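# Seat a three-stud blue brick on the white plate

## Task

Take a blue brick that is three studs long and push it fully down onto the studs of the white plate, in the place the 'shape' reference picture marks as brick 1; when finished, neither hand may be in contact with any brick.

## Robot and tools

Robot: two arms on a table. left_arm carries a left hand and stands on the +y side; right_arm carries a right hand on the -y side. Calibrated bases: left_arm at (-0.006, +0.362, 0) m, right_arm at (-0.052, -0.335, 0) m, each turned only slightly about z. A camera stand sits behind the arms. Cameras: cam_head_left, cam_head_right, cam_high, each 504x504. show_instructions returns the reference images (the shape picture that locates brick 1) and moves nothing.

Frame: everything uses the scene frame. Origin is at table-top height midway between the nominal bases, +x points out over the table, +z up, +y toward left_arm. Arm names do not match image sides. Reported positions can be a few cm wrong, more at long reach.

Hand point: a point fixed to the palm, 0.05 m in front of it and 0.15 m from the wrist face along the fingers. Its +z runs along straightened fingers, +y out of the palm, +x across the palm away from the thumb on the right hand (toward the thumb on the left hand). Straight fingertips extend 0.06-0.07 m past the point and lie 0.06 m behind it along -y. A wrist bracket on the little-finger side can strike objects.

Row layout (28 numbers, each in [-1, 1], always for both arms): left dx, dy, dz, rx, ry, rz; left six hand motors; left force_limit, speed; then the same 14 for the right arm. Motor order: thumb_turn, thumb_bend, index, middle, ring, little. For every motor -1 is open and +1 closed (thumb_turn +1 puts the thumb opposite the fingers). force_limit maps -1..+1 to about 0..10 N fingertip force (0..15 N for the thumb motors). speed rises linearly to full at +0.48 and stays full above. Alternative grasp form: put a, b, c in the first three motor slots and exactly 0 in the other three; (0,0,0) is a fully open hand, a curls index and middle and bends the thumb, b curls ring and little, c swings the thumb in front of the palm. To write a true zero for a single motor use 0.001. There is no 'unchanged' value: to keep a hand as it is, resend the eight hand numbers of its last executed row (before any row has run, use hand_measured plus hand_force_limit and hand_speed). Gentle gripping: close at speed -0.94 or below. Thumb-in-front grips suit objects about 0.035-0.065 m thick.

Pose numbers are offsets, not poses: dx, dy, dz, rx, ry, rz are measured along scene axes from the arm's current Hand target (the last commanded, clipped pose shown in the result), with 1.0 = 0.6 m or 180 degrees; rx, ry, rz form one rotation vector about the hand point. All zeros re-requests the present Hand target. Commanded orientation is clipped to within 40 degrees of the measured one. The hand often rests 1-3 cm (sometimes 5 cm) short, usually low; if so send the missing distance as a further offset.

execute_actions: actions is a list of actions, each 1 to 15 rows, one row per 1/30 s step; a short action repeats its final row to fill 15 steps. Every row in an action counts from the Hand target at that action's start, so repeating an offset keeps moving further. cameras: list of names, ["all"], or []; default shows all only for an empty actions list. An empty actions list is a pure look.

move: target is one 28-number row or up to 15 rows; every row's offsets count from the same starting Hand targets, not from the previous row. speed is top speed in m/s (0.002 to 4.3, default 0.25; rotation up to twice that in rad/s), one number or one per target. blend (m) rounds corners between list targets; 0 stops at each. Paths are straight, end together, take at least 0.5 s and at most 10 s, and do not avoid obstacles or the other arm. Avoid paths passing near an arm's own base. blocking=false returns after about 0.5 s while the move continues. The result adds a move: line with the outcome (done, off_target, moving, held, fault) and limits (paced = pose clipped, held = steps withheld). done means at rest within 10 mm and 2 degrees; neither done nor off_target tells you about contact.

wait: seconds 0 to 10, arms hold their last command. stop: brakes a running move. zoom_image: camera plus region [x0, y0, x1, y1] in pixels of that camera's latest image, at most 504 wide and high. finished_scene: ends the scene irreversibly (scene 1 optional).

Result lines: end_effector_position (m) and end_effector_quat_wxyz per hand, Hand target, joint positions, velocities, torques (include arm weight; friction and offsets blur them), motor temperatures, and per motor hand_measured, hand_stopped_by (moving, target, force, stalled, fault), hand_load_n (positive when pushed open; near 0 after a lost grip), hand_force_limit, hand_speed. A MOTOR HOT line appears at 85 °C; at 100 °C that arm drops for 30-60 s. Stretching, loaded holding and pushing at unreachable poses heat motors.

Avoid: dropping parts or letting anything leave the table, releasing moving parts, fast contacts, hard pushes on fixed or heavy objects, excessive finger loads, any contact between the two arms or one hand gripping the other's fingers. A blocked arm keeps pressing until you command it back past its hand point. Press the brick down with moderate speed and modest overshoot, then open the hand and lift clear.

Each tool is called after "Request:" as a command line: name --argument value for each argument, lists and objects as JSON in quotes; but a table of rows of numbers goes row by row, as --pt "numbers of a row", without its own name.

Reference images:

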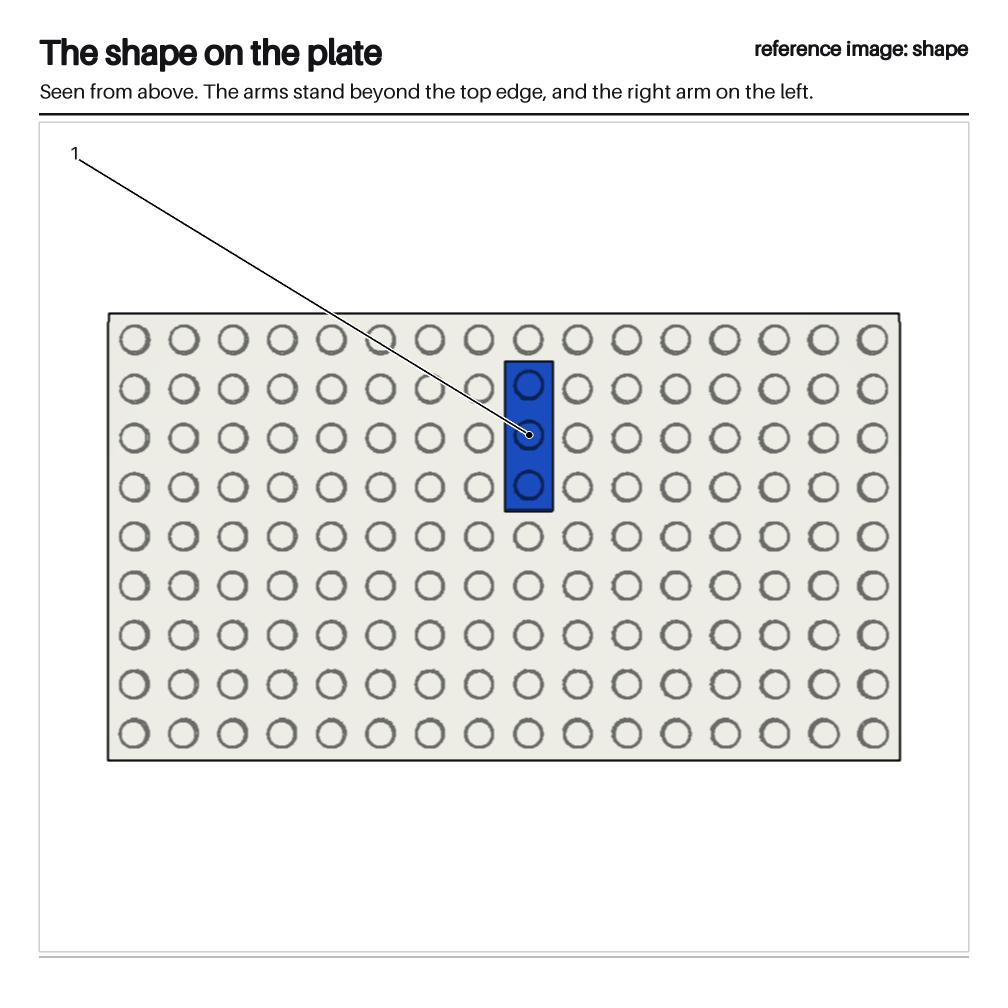

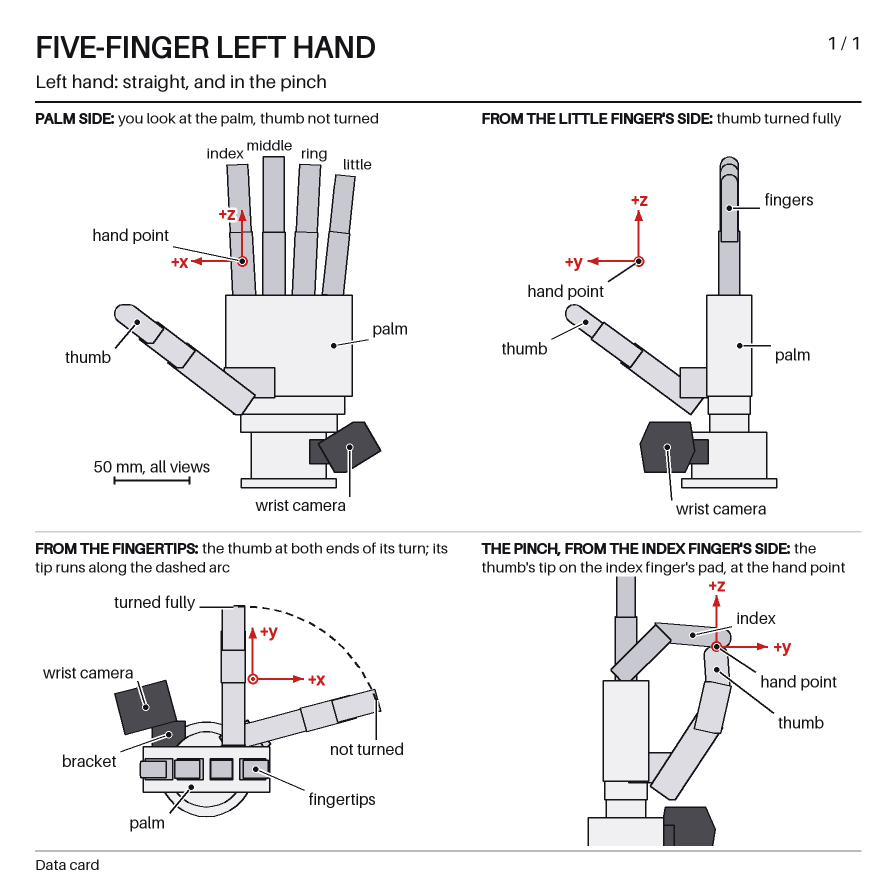

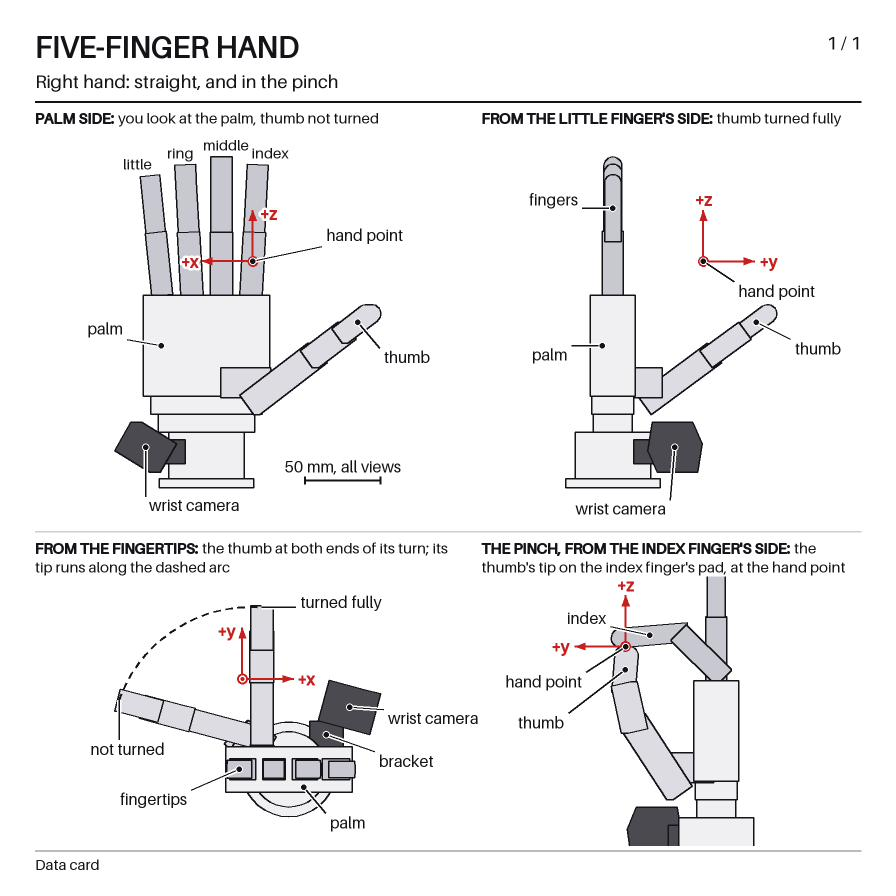

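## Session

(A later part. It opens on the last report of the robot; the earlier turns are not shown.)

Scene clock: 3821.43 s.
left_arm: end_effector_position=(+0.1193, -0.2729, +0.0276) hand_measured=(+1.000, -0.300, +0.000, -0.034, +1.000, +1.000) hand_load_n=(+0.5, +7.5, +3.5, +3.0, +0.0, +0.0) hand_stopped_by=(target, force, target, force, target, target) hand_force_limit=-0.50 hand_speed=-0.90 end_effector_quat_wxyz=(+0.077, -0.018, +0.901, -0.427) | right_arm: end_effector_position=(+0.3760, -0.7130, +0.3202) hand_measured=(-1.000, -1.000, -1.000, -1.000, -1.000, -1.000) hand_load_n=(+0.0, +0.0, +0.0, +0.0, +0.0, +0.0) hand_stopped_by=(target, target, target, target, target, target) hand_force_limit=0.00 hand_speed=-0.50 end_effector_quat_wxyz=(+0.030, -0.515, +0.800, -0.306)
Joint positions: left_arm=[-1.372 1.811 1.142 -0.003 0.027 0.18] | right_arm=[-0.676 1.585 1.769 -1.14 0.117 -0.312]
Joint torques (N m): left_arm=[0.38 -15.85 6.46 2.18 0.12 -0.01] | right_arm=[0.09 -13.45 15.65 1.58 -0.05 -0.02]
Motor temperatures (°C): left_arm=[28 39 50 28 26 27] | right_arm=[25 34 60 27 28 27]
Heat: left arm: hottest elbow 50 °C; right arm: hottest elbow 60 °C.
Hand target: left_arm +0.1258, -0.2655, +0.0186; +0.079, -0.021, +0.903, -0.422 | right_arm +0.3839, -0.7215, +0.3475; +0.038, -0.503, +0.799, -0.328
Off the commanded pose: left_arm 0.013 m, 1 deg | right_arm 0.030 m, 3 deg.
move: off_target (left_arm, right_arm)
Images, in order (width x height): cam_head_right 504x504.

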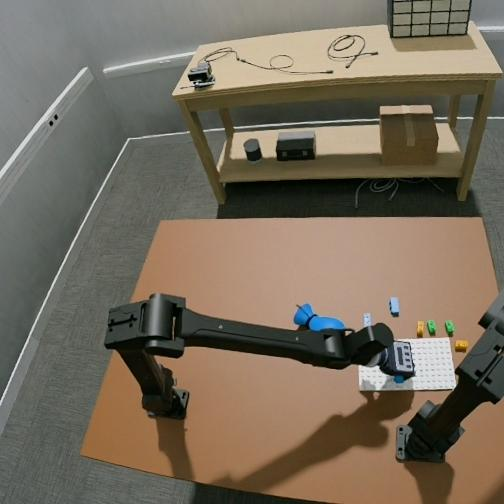

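Request:
move --pt "0 0 0 0 0 0 1 -0.45 0 -0.034 1 1 -0.5 -0.8 0 0 0 0 0 0 0 0 0 0 0 0 0 -0.5" --pt "0 -0.012 0.012 -0.061 0 0 1 -0.451 0 -0.034 1 1 -0.5 -0.8 0 0 0 0 0 0 0 0 0 0 0 0 0 -0.5" --speed 0.06 --cameras '["cam_head_right", "cam_high"]'

Request:
zoom_image --camera "cam_head_right" --region '[375, 345, 425, 395]'

Request:
zoom_image --camera "cam_high" --region '[190, 150, 230, 190]'

Scene clock: 3831.57 s.
left_arm: end_effector_position=(+0.1187, -0.2718, +0.0258) hand_measured=(+1.000, -0.452, +0.000, -0.034, +1.000, +1.000) hand_load_n=(+0.0, +0.0, +0.0, +0.0, +0.0, +0.0) hand_stopped_by=(target, target, target, force, target, target) hand_force_limit=-0.50 hand_speed=-0.80 end_effector_quat_wxyz=(+0.076, -0.019, +0.862, -0.500) | right_arm: end_effector_position=(+0.3760, -0.7130, +0.3202) hand_measured=(-1.000, -1.000, -1.000, -1.000, -1.000, -1.000) hand_load_n=(+0.0, +0.0, +0.0, +0.0, +0.0, +0.0) hand_stopped_by=(target, target, target, target, target, target) hand_force_limit=0.00 hand_speed=-0.50 end_effector_quat_wxyz=(+0.030, -0.515, +0.800, -0.306)
Joint positions: left_arm=[-1.36 1.802 1.013 0.278 0.063 0.164] | right_arm=[-0.676 1.585 1.769 -1.14 0.117 -0.312]
Joint torques (N m): left_arm=[0.38 -15.03 6.89 2.97 0.14 -0.16] | right_arm=[0.09 -14.04 15.69 1.54 -0.02 -0.02]
Motor temperatures (°C): left_arm=[28 39 48 28 26 27] | right_arm=[25 34 60 27 28 27]
Heat: left arm: hottest elbow 48 °C; right arm: hottest elbow 60 °C.
Hand target: left_arm +0.1258, -0.2727, +0.0258; +0.077, -0.029, +0.858, -0.506 | right_arm +0.3839, -0.7215, +0.3475; +0.038, -0.503, +0.799, -0.328
Off the commanded pose: left_arm 0.007 m, 1 deg | right_arm 0.030 m, 3 deg.
move: off_target (right_arm)
Images, in order (width x height): cam_head_right 504x504, cam_high 504x504.

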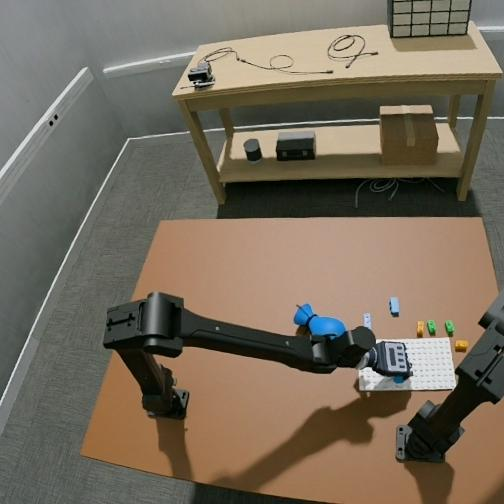

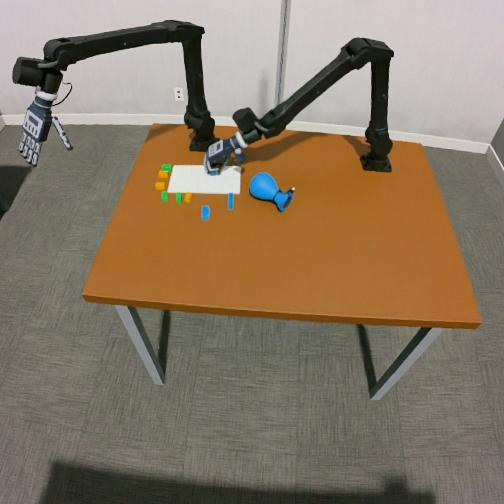

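Scaled by 10.080.

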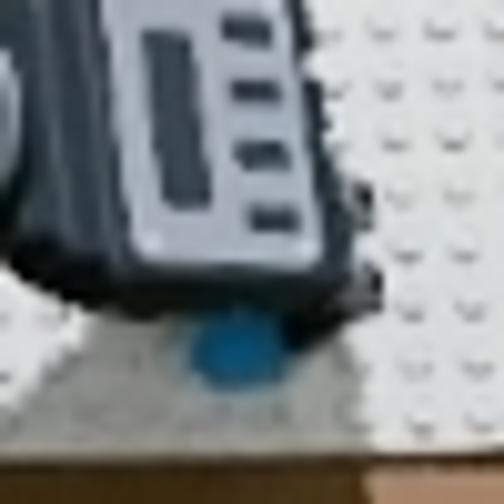

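Scaled by 12.600.

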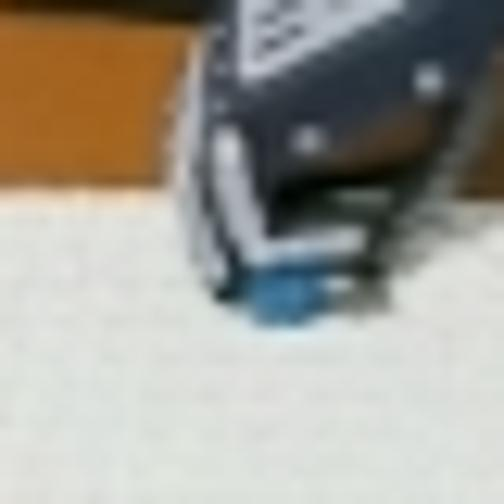

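Request:
move --target '[0, 0, 0.055, 0, 0, 0, 1, -0.451, 0, -0.034, 1, 1, -0.5, -0.8, 0,0,0,0,0,0, 0,0,0,0,0,0, 0,-0.5]' --speed 0.06

Scene clock: 3837.37 s.
left_arm: end_effector_position=(+0.1174, -0.2667, +0.0419) hand_measured=(+1.000, -0.452, +0.000, -0.034, +1.000, +1.000) hand_load_n=(+0.0, +0.0, +0.0, +0.0, +0.0, +0.0) hand_stopped_by=(target, target, target, force, target, target) hand_force_limit=-0.50 hand_speed=-0.80 end_effector_quat_wxyz=(+0.075, -0.020, +0.864, -0.497) | right_arm: end_effector_position=(+0.3760, -0.7130, +0.3202) hand_measured=(-1.000, -1.000, -1.000, -1.000, -1.000, -1.000) hand_load_n=(+0.0, +0.0, +0.0, +0.0, +0.0, +0.0) hand_stopped_by=(target, target, target, target, target, target) hand_force_limit=0.00 hand_speed=-0.50 end_effector_quat_wxyz=(+0.030, -0.515, +0.800, -0.306)
Joint positions: left_arm=[-1.36 1.76 1.013 0.228 0.063 0.164] | right_arm=[-0.676 1.585 1.769 -1.14 0.117 -0.312]
Joint torques (N m): left_arm=[0.32 -16.5 8.68 1.51 0.14 -0.16] | right_arm=[0.15 -13.74 15.73 1.52 -0.04 0.01]
Motor temperatures (°C): left_arm=[28 38 47 28 26 27] | right_arm=[25 34 60 27 28 27]
Heat: left arm: hottest elbow 47 °C; right arm: hottest elbow 60 °C.
Hand target: left_arm +0.1258, -0.2727, +0.0586; +0.076, -0.029, +0.859, -0.506 | right_arm +0.3839, -0.7215, +0.3475; +0.038, -0.503, +0.799, -0.328
Off the commanded pose: left_arm 0.020 m, 2 deg | right_arm 0.030 m, 3 deg.
move: off_target (left_arm, right_arm)

Request:
move --pt "0 -0.016 0 0 0 0 1 -0.451 0 -0.034 1 1 -0.5 -0.8 0 0 0 0 0 0 0 0 0 0 0 0 0 -0.5" --pt "0 -0.014 -0.055 0 0 0 1 -0.451 0 -0.034 1 1 -0.5 -0.8 0 0 0 0 0 0 0 0 0 0 0 0 0 -0.5" --speed 0.06 --cameras '["cam_head_right", "cam_high"]'

Request:
zoom_image --camera "cam_head_right" --region '[375, 345, 425, 395]'

Scene clock: 3845.23 s.
left_arm: end_effector_position=(+0.1187, -0.2748, +0.0337) hand_measured=(+1.000, -0.452, +0.000, -0.034, +1.000, +1.000) hand_load_n=(+0.0, +0.0, +0.0, +2.0, +0.0, +0.0) hand_stopped_by=(target, target, target, force, target, target) hand_force_limit=-0.50 hand_speed=-0.80 end_effector_quat_wxyz=(+0.075, -0.022, +0.857, -0.509) | right_arm: end_effector_position=(+0.3760, -0.7130, +0.3202) hand_measured=(-1.000, -1.000, -1.000, -1.000, -1.000, -1.000) hand_load_n=(+0.0, +0.0, +0.0, +0.0, +0.0, +0.0) hand_stopped_by=(target, target, target, target, target, target) hand_force_limit=0.00 hand_speed=-0.50 end_effector_quat_wxyz=(+0.030, -0.515, +0.800, -0.306)
Joint positions: left_arm=[-1.36 1.793 1.013 0.289 0.064 0.155] | right_arm=[-0.676 1.585 1.769 -1.14 0.117 -0.312]
Joint torques (N m): left_arm=[-0.03 -12.86 8.66 2.18 -0.02 -0.11] | right_arm=[0.56 -13.98 15.76 1.54 -0.04 -0.03]
Motor temperatures (°C): left_arm=[28 38 47 28 26 27] | right_arm=[25 34 60 27 28 27]
Heat: left arm: hottest elbow 47 °C; right arm: hottest elbow 60 °C.
Hand target: left_arm +0.1257, -0.2811, +0.0258; +0.076, -0.029, +0.858, -0.506 | right_arm +0.3839, -0.7215, +0.3475; +0.038, -0.503, +0.799, -0.328
Off the commanded pose: left_arm 0.012 m, 1 deg | right_arm 0.030 m, 3 deg.
move: off_target (left_arm, right_arm)
Images, in order (width x height): cam_head_right 504x504, cam_high 504x504.

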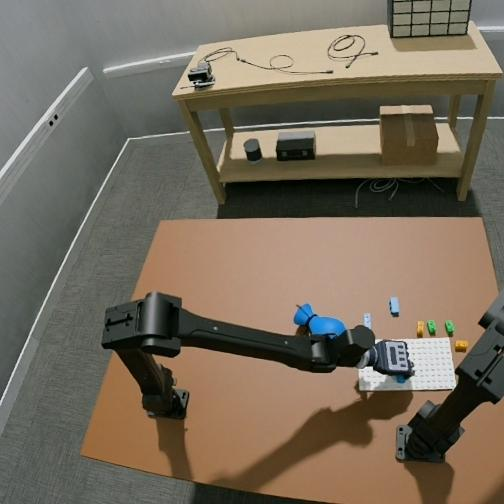

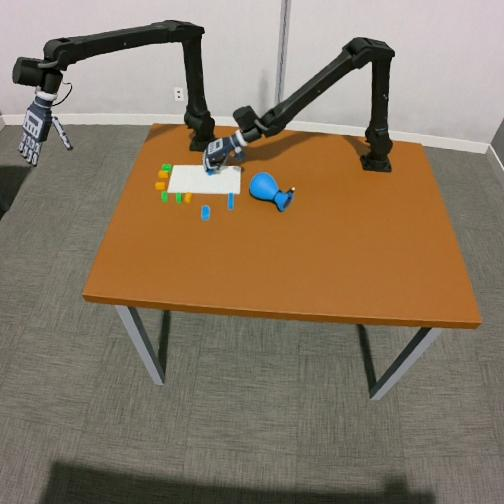

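Scaled by 10.080.

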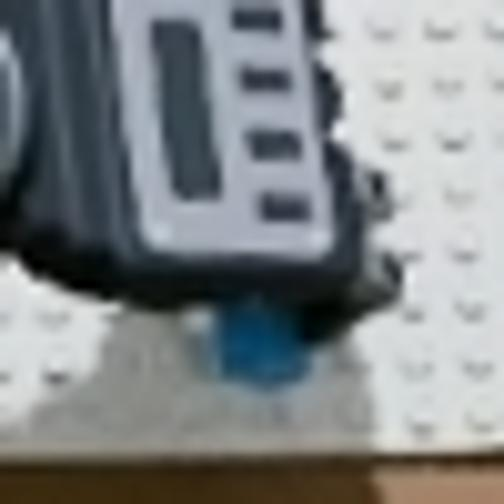

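Request:
move --pt "0 -0.012 0.08 0 0 0 1 -0.6 0 -0.034 1 1 -0.5 -0.5 0 0 0 0 0 0 0 0 0 0 0 0 0 -0.5" --pt "0 -0.022 0.08 0 0 0 1 -0.6 0 -0.034 1 1 -0.5 -0.5 0 0 0 0 0 0 0 0 0 0 0 0 0 -0.5" --speed 0.08 --cameras '["cam_head_right", "cam_high"]'

Request:
zoom_image --camera "cam_head_right" --region '[375, 345, 425, 395]'

Request:
zoom_image --camera "cam_high" --region '[190, 150, 230, 190]'

Scene clock: 3857.07 s.
left_arm: end_effector_position=(+0.1190, -0.2722, +0.0467) hand_measured=(+1.000, -0.600, +0.000, -0.034, +1.000, +1.000) hand_load_n=(+0.0, +0.0, +0.0, +0.0, +0.0, +0.0) hand_stopped_by=(target, target, target, force, target, target) hand_force_limit=-0.50 hand_speed=-0.50 end_effector_quat_wxyz=(+0.073, -0.025, +0.870, -0.487) | right_arm: end_effector_position=(+0.3760, -0.7130, +0.3202) hand_measured=(-1.000, -1.000, -1.000, -1.000, -1.000, -1.000) hand_load_n=(-0.5, +0.0, +0.0, +0.0, +0.0, +0.0) hand_stopped_by=(target, target, target, target, target, target) hand_force_limit=0.00 hand_speed=-0.50 end_effector_quat_wxyz=(+0.030, -0.515, +0.800, -0.306)
Joint positions: left_arm=[-1.36 1.763 1.051 0.17 0.059 0.155] | right_arm=[-0.676 1.585 1.769 -1.14 0.117 -0.312]
Joint torques (N m): left_arm=[-0.62 -15.85 11.37 1.4 -0.05 -0.12] | right_arm=[0.32 -13.68 15.75 1.59 -0.06 0.01]
Motor temperatures (°C): left_arm=[28 37 47 28 26 27] | right_arm=[25 34 60 27 28 27]
Heat: left arm: hottest elbow 47 °C; right arm: hottest elbow 60 °C.
Hand target: left_arm +0.1258, -0.2943, +0.0736; +0.077, -0.029, +0.859, -0.506 | right_arm +0.3839, -0.7215, +0.3475; +0.038, -0.503, +0.799, -0.328
Off the commanded pose: left_arm 0.036 m, 3 deg | right_arm 0.030 m, 3 deg.
move: off_target (left_arm, right_arm)
Images, in order (width x height): cam_head_right 504x504, cam_high 504x504.

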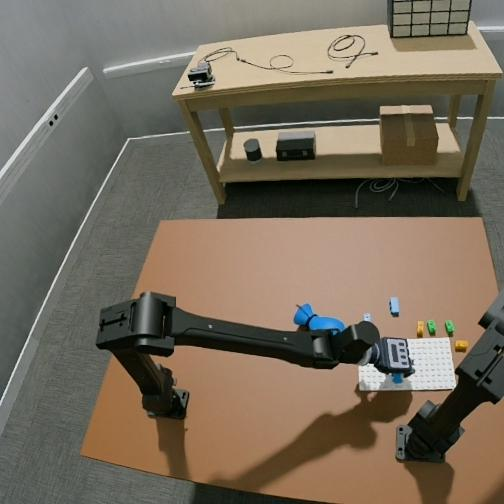

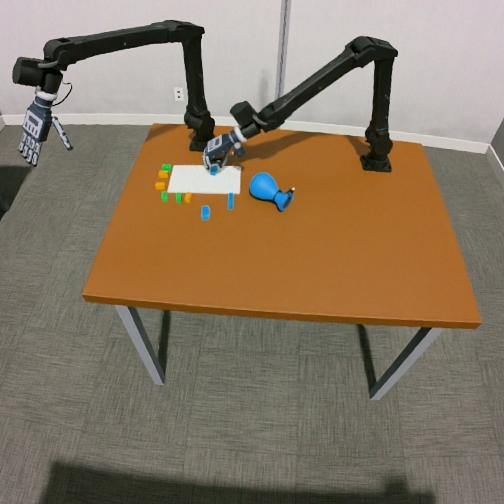

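Scaled by 10.080.

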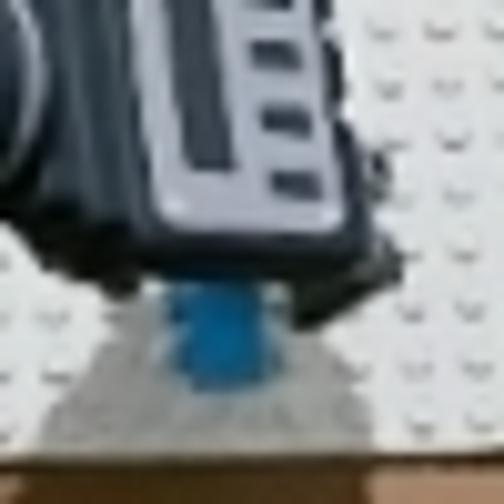

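Scaled by 12.600.

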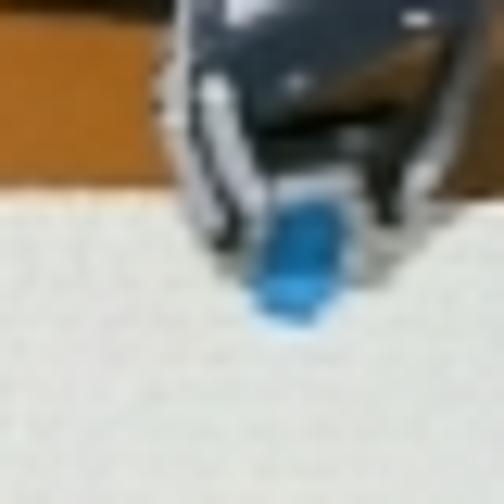

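Request:
move --pt "0 -0.028 0.01 0 0 0 1 -0.6 0 -0.034 1 1 -0.5 -0.5 0 0 0 0 0 0 0 0 0 0 0 0 0 -0.5" --speed 0.08 --cameras '["cam_head_right"]'

Request:
zoom_image --camera "cam_head_right" --region '[375, 345, 425, 395]'

Scene clock: 3863.07 s.
left_arm: end_effector_position=(+0.1247, -0.2901, +0.0637) hand_measured=(+1.000, -0.600, +0.000, -0.034, +1.000, +1.000) hand_load_n=(+0.0, +0.0, +0.0, +0.0, +0.0, +0.0) hand_stopped_by=(target, target, target, force, target, target) hand_force_limit=-0.50 hand_speed=-0.50 end_effector_quat_wxyz=(+0.077, -0.026, +0.866, -0.494) | right_arm: end_effector_position=(+0.3760, -0.7130, +0.3202) hand_measured=(-1.000, -1.000, -1.000, -1.000, -1.000, -1.000) hand_load_n=(+0.0, +0.0, +0.0, +0.0, +0.0, +0.0) hand_stopped_by=(target, target, target, target, target, target) hand_force_limit=0.00 hand_speed=-0.50 end_effector_quat_wxyz=(+0.030, -0.515, +0.800, -0.306)
Joint positions: left_arm=[-1.36 1.772 1.109 0.138 0.052 0.155] | right_arm=[-0.676 1.585 1.769 -1.14 0.117 -0.312]
Joint torques (N m): left_arm=[-1.26 -14.86 11.63 1.46 -0.04 -0.15] | right_arm=[0.26 -13.8 15.73 1.57 0 -0.01]
Motor temperatures (°C): left_arm=[28 38 47 28 26 27] | right_arm=[25 34 60 27 28 27]
Heat: left arm: hottest elbow 47 °C; right arm: hottest elbow 60 °C.
Hand target: left_arm +0.1257, -0.3112, +0.0798; +0.076, -0.029, +0.858, -0.506 | right_arm +0.3839, -0.7215, +0.3475; +0.038, -0.503, +0.799, -0.328
Off the commanded pose: left_arm 0.026 m, 2 deg | right_arm 0.030 m, 3 deg.
move: off_target (left_arm, right_arm)
Images, in order (width x height): cam_head_right 504x504.

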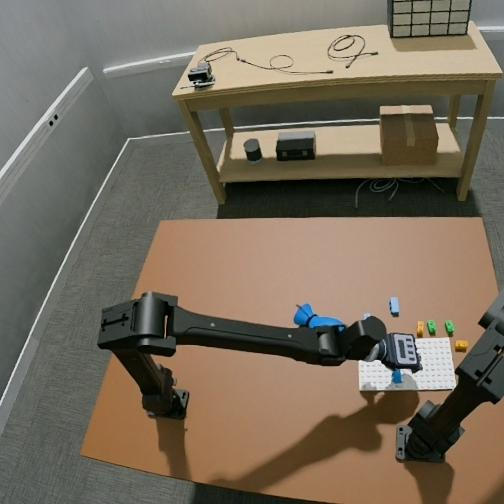

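Scaled by 10.080.

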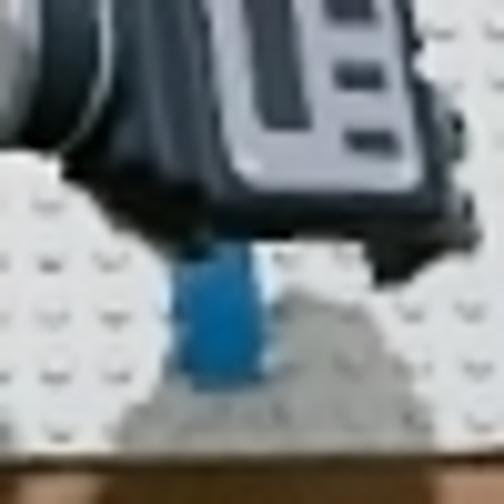

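Request:
move --pt "0 0.055 -0.01 0 0 0 1 -0.6 0 -0.034 1 1 -0.5 -0.5 0 0 0 0 0 0 0 0 0 0 0 0 0 -0.5" --pt "0 0.055 -0.088 0 0 0 1 -0.6 0 -0.034 1 1 -0.5 -0.5 0 0 0 0 0 0 0 0 0 0 0 0 0 -0.5" --speed 0.07 --cameras '["cam_head_right"]'

Request:
zoom_image --camera "cam_head_right" --region '[375, 345, 425, 395]'

Scene clock: 3874.83 s.
left_arm: end_effector_position=(+0.1195, -0.2756, +0.0283) hand_measured=(+1.000, -0.600, +0.000, -0.034, +1.000, +1.000) hand_load_n=(+0.0, +0.0, +0.0, +0.0, +0.0, +0.0) hand_stopped_by=(target, target, target, force, target, target) hand_force_limit=-0.50 hand_speed=-0.50 end_effector_quat_wxyz=(+0.075, -0.024, +0.862, -0.501) | right_arm: end_effector_position=(+0.3760, -0.7130, +0.3202) hand_measured=(-1.000, -1.000, -1.000, -1.000, -1.000, -1.000) hand_load_n=(+0.0, +0.0, +0.0, +0.0, +0.0, +0.0) hand_stopped_by=(target, target, target, target, target, target) hand_force_limit=0.00 hand_speed=-0.50 end_effector_quat_wxyz=(+0.030, -0.515, +0.800, -0.306)
Joint positions: left_arm=[-1.36 1.805 1.026 0.268 0.061 0.155] | right_arm=[-0.676 1.585 1.769 -1.14 0.117 -0.312]
Joint torques (N m): left_arm=[0.15 -14.68 7.21 3 0.13 -0.09] | right_arm=[0.32 -13.57 15.62 1.55 -0.04 -0.03]
Motor temperatures (°C): left_arm=[28 38 48 28 26 27] | right_arm=[25 34 60 27 28 27]
Heat: left arm: hottest elbow 48 °C; right arm: hottest elbow 60 °C.
Hand target: left_arm +0.1257, -0.2780, +0.0268; +0.076, -0.029, +0.858, -0.506 | right_arm +0.3839, -0.7215, +0.3475; +0.038, -0.503, +0.799, -0.328
Off the commanded pose: left_arm 0.007 m, 1 deg | right_arm 0.030 m, 3 deg.
move: off_target (right_arm)
Images, in order (width x height): cam_head_right 504x504.

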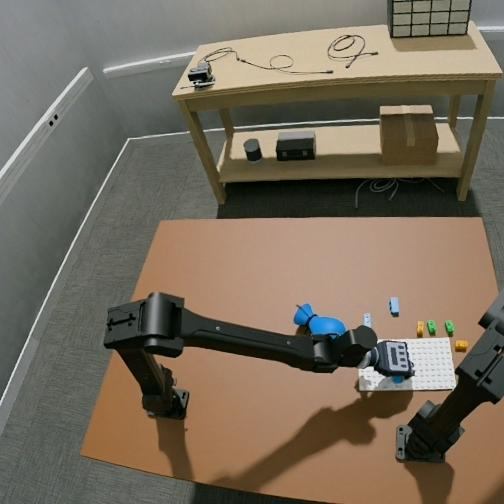

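Scaled by 10.080.

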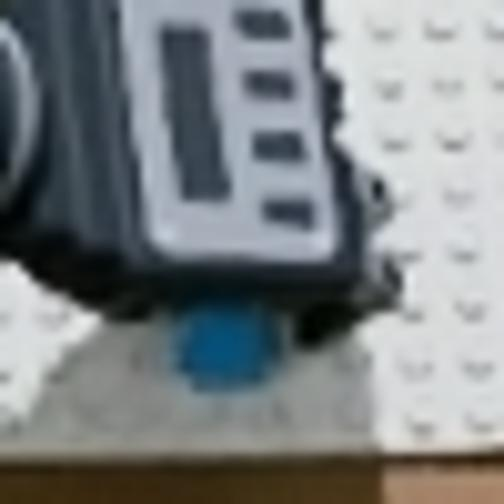

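Request:
move --target '[0, 0, 0, 0, 0, 0, 1, -0.25, 0, -0.034, 1, 1, -0.3, -0.8, 0,0,0,0,0,0, 0,0,0,0,0,0, 0,-0.5]' --speed 0.07 --cameras '["cam_head_right", "cam_high"]'

Request:
zoom_image --camera "cam_head_right" --region '[375, 345, 425, 395]'

Request:
zoom_image --camera "cam_high" --region '[190, 150, 230, 190]'

Scene clock: 3881.93 s.
left_arm: end_effector_position=(+0.1195, -0.2756, +0.0283) hand_measured=(+1.000, -0.318, +0.000, -0.034, +1.000, +1.000) hand_load_n=(-0.5, +6.0, +5.5, +0.0, +0.0, +0.0) hand_stopped_by=(target, force, target, force, target, target) hand_force_limit=-0.30 hand_speed=-0.80 end_effector_quat_wxyz=(+0.075, -0.024, +0.862, -0.501) | right_arm: end_effector_position=(+0.3760, -0.7130, +0.3202) hand_measured=(-1.000, -1.000, -1.000, -1.000, -1.000, -1.000) hand_load_n=(+0.0, +0.0, +0.0, +0.0, +0.0, +0.0) hand_stopped_by=(target, target, target, target, target, target) hand_force_limit=0.00 hand_speed=-0.50 end_effector_quat_wxyz=(+0.030, -0.515, +0.800, -0.306)
Joint positions: left_arm=[-1.36 1.805 1.026 0.268 0.061 0.155] | right_arm=[-0.676 1.585 1.769 -1.14 0.117 -0.312]
Joint torques (N m): left_arm=[0.09 -14.68 7.21 3 0.12 -0.09] | right_arm=[0.62 -13.39 15.68 1.48 -0.02 -0.02]
Motor temperatures (°C): left_arm=[28 38 48 28 26 27] | right_arm=[25 34 60 27 28 27]
Heat: left arm: hottest elbow 48 °C; right arm: hottest elbow 60 °C.
Hand target: left_arm +0.1257, -0.2780, +0.0268; +0.076, -0.029, +0.858, -0.506 | right_arm +0.3839, -0.7215, +0.3475; +0.038, -0.503, +0.799, -0.328
Off the commanded pose: left_arm 0.007 m, 1 deg | right_arm 0.030 m, 3 deg.
move: off_target (right_arm)
Images, in order (width x height): cam_head_right 504x504, cam_high 504x504.

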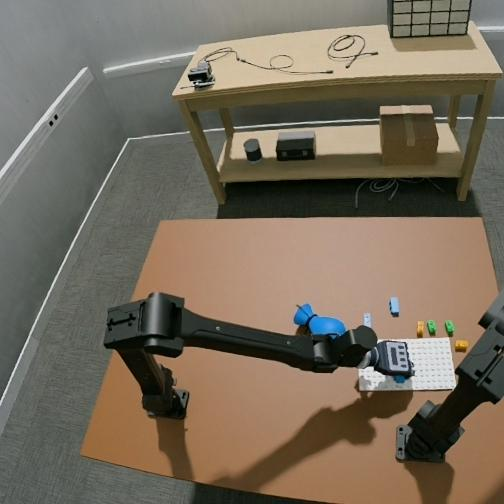

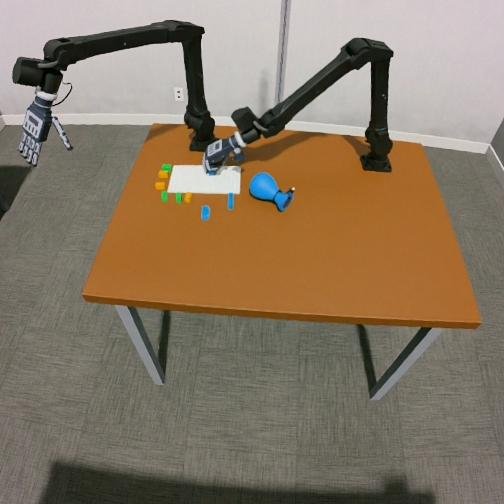

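Scaled by 10.080.

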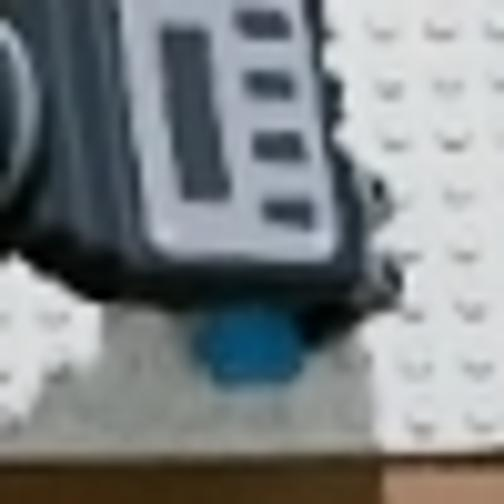

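Scaled by 12.600.

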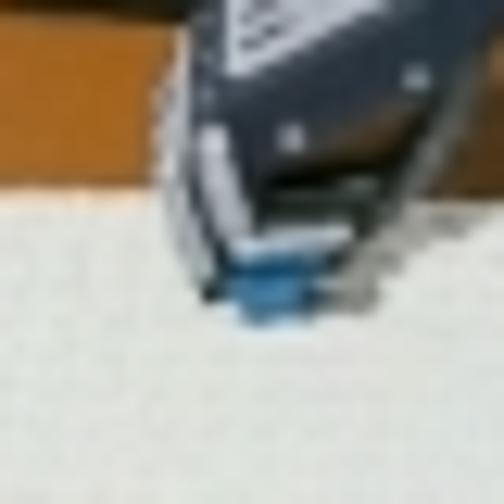

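Request:
move --target '[0, 0, 0, 0, 0, 0, 1, -0.25, 0, 0.1, 1, 1, -0.5, -0.9, 0,0,0,0,0,0, 0,0,0,0,0,0, 0,-0.5]' --speed 0.07

Scene clock: 3884.03 s.
left_arm: end_effector_position=(+0.1195, -0.2756, +0.0283) hand_measured=(+1.000, -0.318, +0.000, -0.018, +1.000, +1.000) hand_load_n=(+2.0, +9.0, +4.0, +4.0, +0.5, +0.0) hand_stopped_by=(target, force, target, force, target, target) hand_force_limit=-0.50 hand_speed=-0.90 end_effector_quat_wxyz=(+0.075, -0.024, +0.862, -0.501) | right_arm: end_effector_position=(+0.3760, -0.7130, +0.3202) hand_measured=(-1.000, -1.000, -1.000, -1.000, -1.000, -1.000) hand_load_n=(+0.0, +0.0, +0.0, +0.0, +0.0, +0.0) hand_stopped_by=(target, target, target, target, target, target) hand_force_limit=0.00 hand_speed=-0.50 end_effector_quat_wxyz=(+0.030, -0.515, +0.800, -0.306)
Joint positions: left_arm=[-1.36 1.805 1.026 0.268 0.061 0.155] | right_arm=[-0.676 1.585 1.769 -1.14 0.117 -0.312]
Joint torques (N m): left_arm=[0.09 -14.68 7.23 3.02 0.13 -0.09] | right_arm=[0.32 -13.68 15.76 1.48 -0.05 -0.04]
Motor temperatures (°C): left_arm=[28 38 48 28 26 27] | right_arm=[25 34 60 27 28 27]
Heat: left arm: hottest elbow 48 °C; right arm: hottest elbow 60 °C.
Hand target: left_arm +0.1257, -0.2780, +0.0268; +0.076, -0.029, +0.858, -0.506 | right_arm +0.3839, -0.7215, +0.3475; +0.038, -0.503, +0.799, -0.328
Off the commanded pose: left_arm 0.007 m, 1 deg | right_arm 0.030 m, 3 deg.
move: off_target (right_arm)

Request:
move --pt "0 -0.03 0.27 0 0 0 1 -0.25 0 0.1 1 1 -0.5 -0.9 0 0 0 0 0 0 0 0 0 0 0 0 0 -0.5" --pt "0.36 0.54 0.27 0 0 0 1 -0.25 0 0.1 1 1 -0.5 -0.9 0 0 0 0 0 0 0 0 0 0 0 0 0 -0.5" --speed '[0.12, 0.2]' --blend '[0.03, 0]' --cameras '["cam_head_left", "cam_head_right", "cam_high"]'

Scene clock: 4053.30 s.
left_arm: end_effector_position=(+0.3334, +0.0466, +0.1765) hand_measured=(+1.000, -0.318, +0.000, -0.018, +1.000, +1.000) hand_load_n=(+2.0, +8.5, +4.0, +4.5, +0.0, +0.0) hand_stopped_by=(target, force, target, force, target, target) hand_force_limit=-0.50 hand_speed=-0.90 end_effector_quat_wxyz=(+0.066, -0.035, +0.861, -0.503) | right_arm: end_effector_position=(+0.3760, -0.7130, +0.3202) hand_measured=(-1.000, -1.000, -1.000, -1.000, -1.000, -1.000) hand_load_n=(+0.0, +0.0, +0.0, +0.0, +0.0, +0.0) hand_stopped_by=(target, target, target, target, target, target) hand_force_limit=0.00 hand_speed=-0.50 end_effector_quat_wxyz=(+0.030, -0.515, +0.800, -0.306)
Joint positions: left_arm=[-0.505 1.26 0.897 -0.384 0.774 0.665] | right_arm=[-0.676 1.585 1.769 -1.14 0.117 -0.312]
Joint torques (N m): left_arm=[-0.15 -8.94 10.48 1.1 0.5 0.09] | right_arm=[0.26 -13.74 15.77 1.55 -0.03 0.01]
Motor temperatures (°C): left_arm=[28 37 45 28 26 27] | right_arm=[25 34 60 27 28 27]
Heat: left arm: hottest elbow 45 °C; right arm: hottest elbow 60 °C.
Hand target: left_arm +0.3417, +0.0460, +0.1889; +0.077, -0.029, +0.858, -0.506 | right_arm +0.3839, -0.7215, +0.3475; +0.038, -0.503, +0.799, -0.328
Off the commanded pose: left_arm 0.015 m, 1 deg | right_arm 0.030 m, 3 deg.
move: off_target (left_arm, right_arm)

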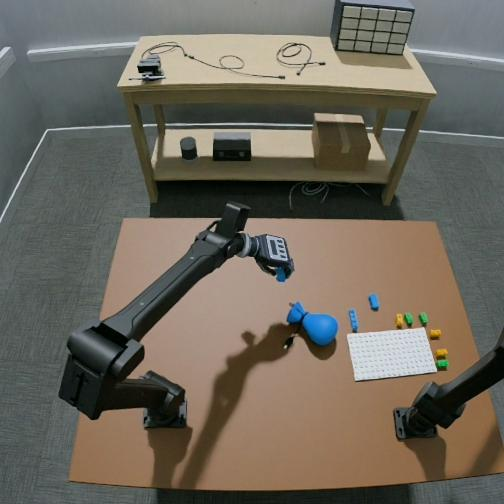

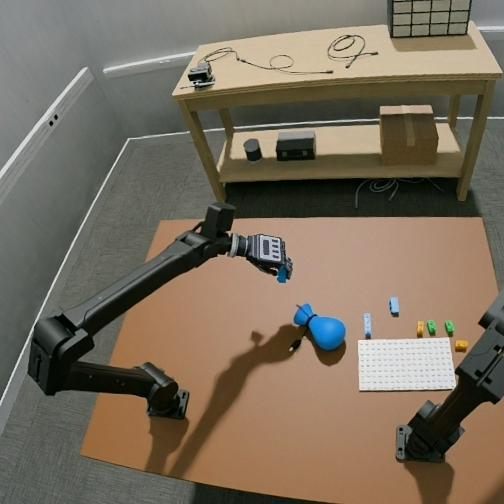

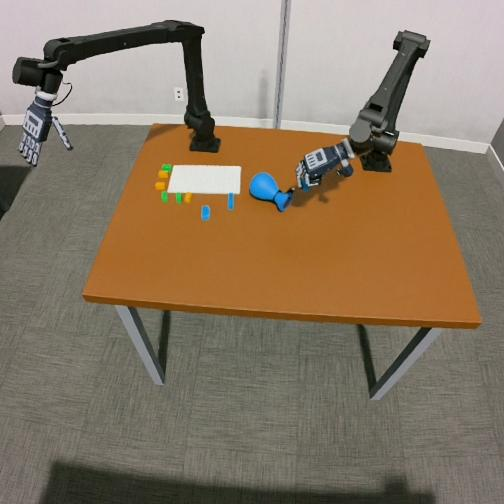

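Request:
move --pt "0 0.12 -0.1 0 0 0 1 -0.25 0 0.1 1 1 -0.5 -0.9 0 0 0 0 0 0 0 0 0 0 0 0 0 -0.5" --pt "0 0.12 -0.26 0 0 0 1 -0.25 0 0.1 1 1 -0.5 -0.9 0 0 0 0 0 0 0 0 0 0 0 0 0 -0.5" --speed '[0.15, 0.1]' --cameras '["cam_head_left", "cam_head_right", "cam_high"]'

Scene clock: 4065.47 s.
left_arm: end_effector_position=(+0.3363, +0.1151, +0.0351) hand_measured=(+1.000, -0.318, +0.000, -0.018, +1.000, +1.000) hand_load_n=(+2.0, +9.0, +4.0, +4.0, +0.0, +0.0) hand_stopped_by=(target, force, target, force, target, target) hand_force_limit=-0.50 hand_speed=-0.90 end_effector_quat_wxyz=(+0.069, -0.030, +0.860, -0.505) | right_arm: end_effector_position=(+0.3760, -0.7130, +0.3202) hand_measured=(-1.000, -1.000, -1.000, -1.000, -1.000, -1.000) hand_load_n=(-0.5, +0.0, +0.0, +0.0, +0.0, +0.0) hand_stopped_by=(target, target, target, target, target, target) hand_force_limit=0.00 hand_speed=-0.50 end_effector_quat_wxyz=(+0.030, -0.515, +0.800, -0.306)
Joint positions: left_arm=[-0.33 1.453 0.655 -0.088 0.9 0.865] | right_arm=[-0.676 1.585 1.769 -1.14 0.117 -0.312]
Joint torques (N m): left_arm=[0.21 -8.41 6.54 2.29 0.59 0.01] | right_arm=[0.44 -13.74 15.73 1.46 -0.04 -0.04]
Motor temperatures (°C): left_arm=[28 36 46 28 26 27] | right_arm=[25 34 60 27 28 27]
Heat: left arm: hottest elbow 46 °C; right arm: hottest elbow 60 °C.
Hand target: left_arm +0.3417, +0.1179, +0.0329; +0.076, -0.029, +0.859, -0.506 | right_arm +0.3839, -0.7215, +0.3475; +0.038, -0.503, +0.799, -0.328
Off the commanded pose: left_arm 0.007 m, 1 deg | right_arm 0.030 m, 3 deg.
move: off_target (right_arm)

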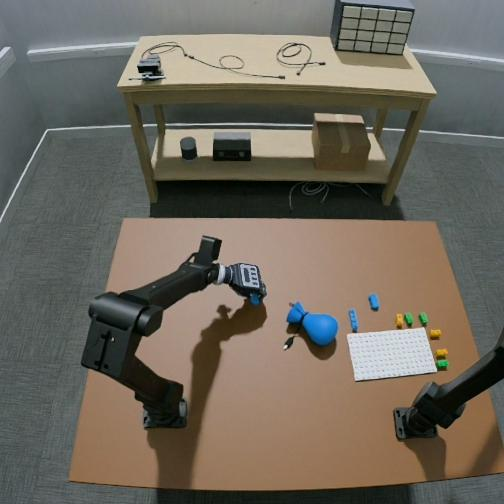

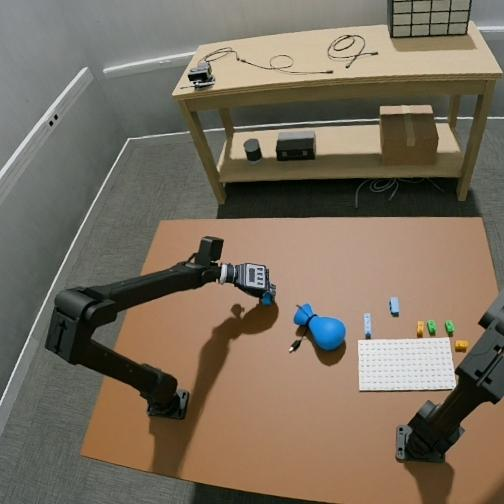

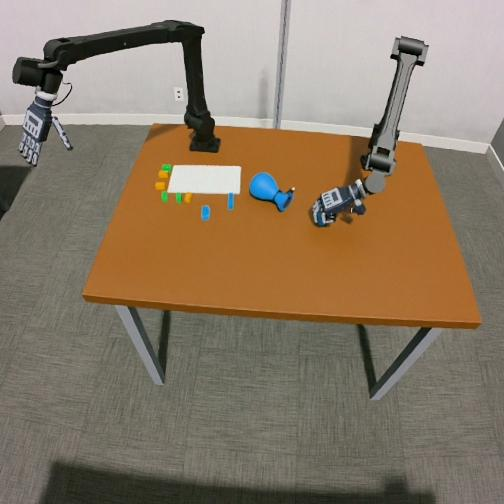

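Request:
move --target '[0, 0, -0.027, 0, 0, 0, 1, -0.25, 0, 0.1, 1, 1, -0.5, -0.9, 0,0,0,0,0,0, 0,0,0,0,0,0, 0,-0.5]' --speed 0.06 --cameras '["cam_head_left", "cam_head_right", "cam_high"]'

Request:
zoom_image --camera "cam_high" --region '[300, 180, 350, 230]'

Request:
zoom_image --camera "cam_head_right" --region '[245, 265, 295, 315]'

Scene clock: 4071.60 s.
left_arm: end_effector_position=(+0.3371, +0.1148, +0.0199) hand_measured=(+1.000, -0.318, +0.000, -0.018, +1.000, +1.000) hand_load_n=(+1.5, +9.0, +3.5, +4.0, +0.0, +0.0) hand_stopped_by=(target, force, target, force, target, target) hand_force_limit=-0.50 hand_speed=-0.90 end_effector_quat_wxyz=(+0.070, -0.029, +0.860, -0.505) | right_arm: end_effector_position=(+0.3760, -0.7130, +0.3202) hand_measured=(-1.000, -1.000, -1.000, -1.000, -1.000, -1.000) hand_load_n=(+0.0, +0.0, +0.0, +0.0, +0.0, +0.0) hand_stopped_by=(target, target, target, target, target, target) hand_force_limit=0.00 hand_speed=-0.50 end_effector_quat_wxyz=(+0.030, -0.515, +0.800, -0.306)
Joint positions: left_arm=[-0.33 1.494 0.641 -0.031 0.901 0.865] | right_arm=[-0.676 1.585 1.769 -1.14 0.117 -0.312]
Joint torques (N m): left_arm=[0.21 -8.53 6.16 2.28 0.57 0.01] | right_arm=[0.38 -13.68 15.61 1.58 -0.07 0]
Motor temperatures (°C): left_arm=[28 36 45 28 26 27] | right_arm=[25 34 60 27 28 27]
Heat: left arm: hottest elbow 45 °C; right arm: hottest elbow 60 °C.
Hand target: left_arm +0.3417, +0.1179, +0.0167; +0.076, -0.029, +0.858, -0.506 | right_arm +0.3839, -0.7215, +0.3475; +0.038, -0.503, +0.799, -0.328
Off the commanded pose: left_arm 0.006 m, 1 deg | right_arm 0.030 m, 3 deg.
move: off_target (right_arm)

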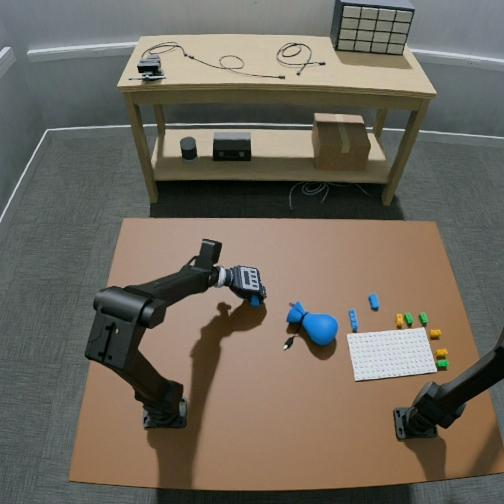

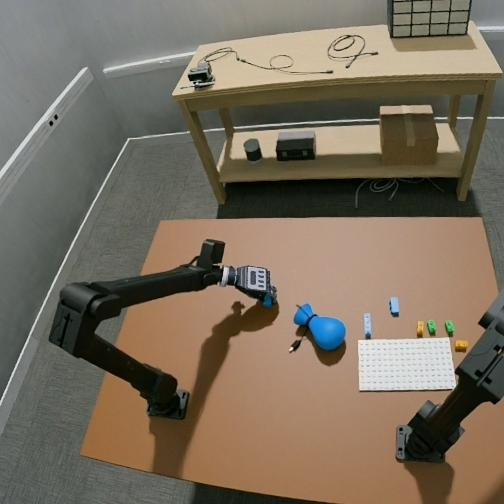

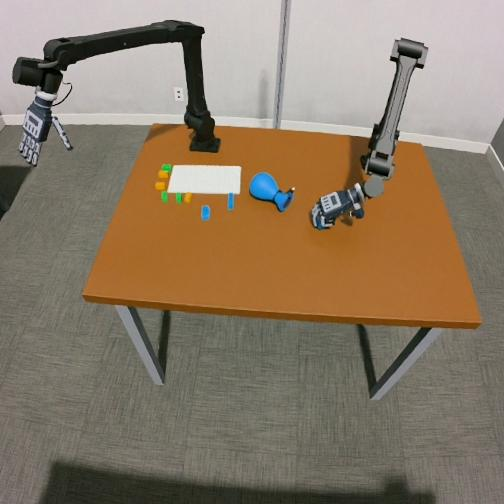

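Scaled by 10.080.

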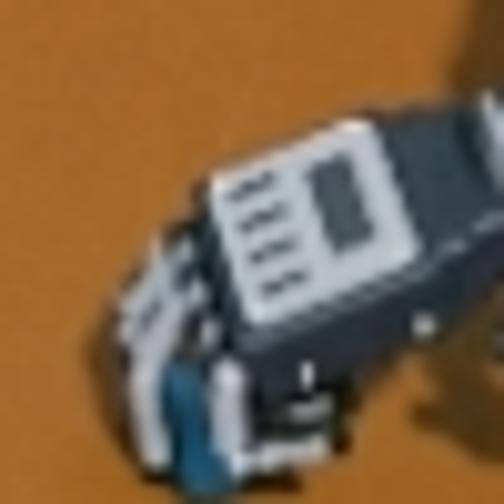

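Scaled by 10.080.

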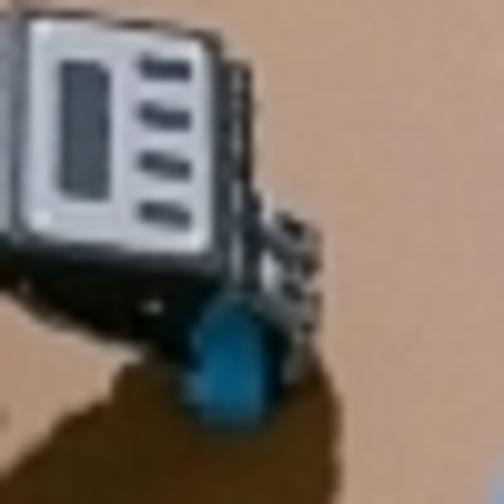

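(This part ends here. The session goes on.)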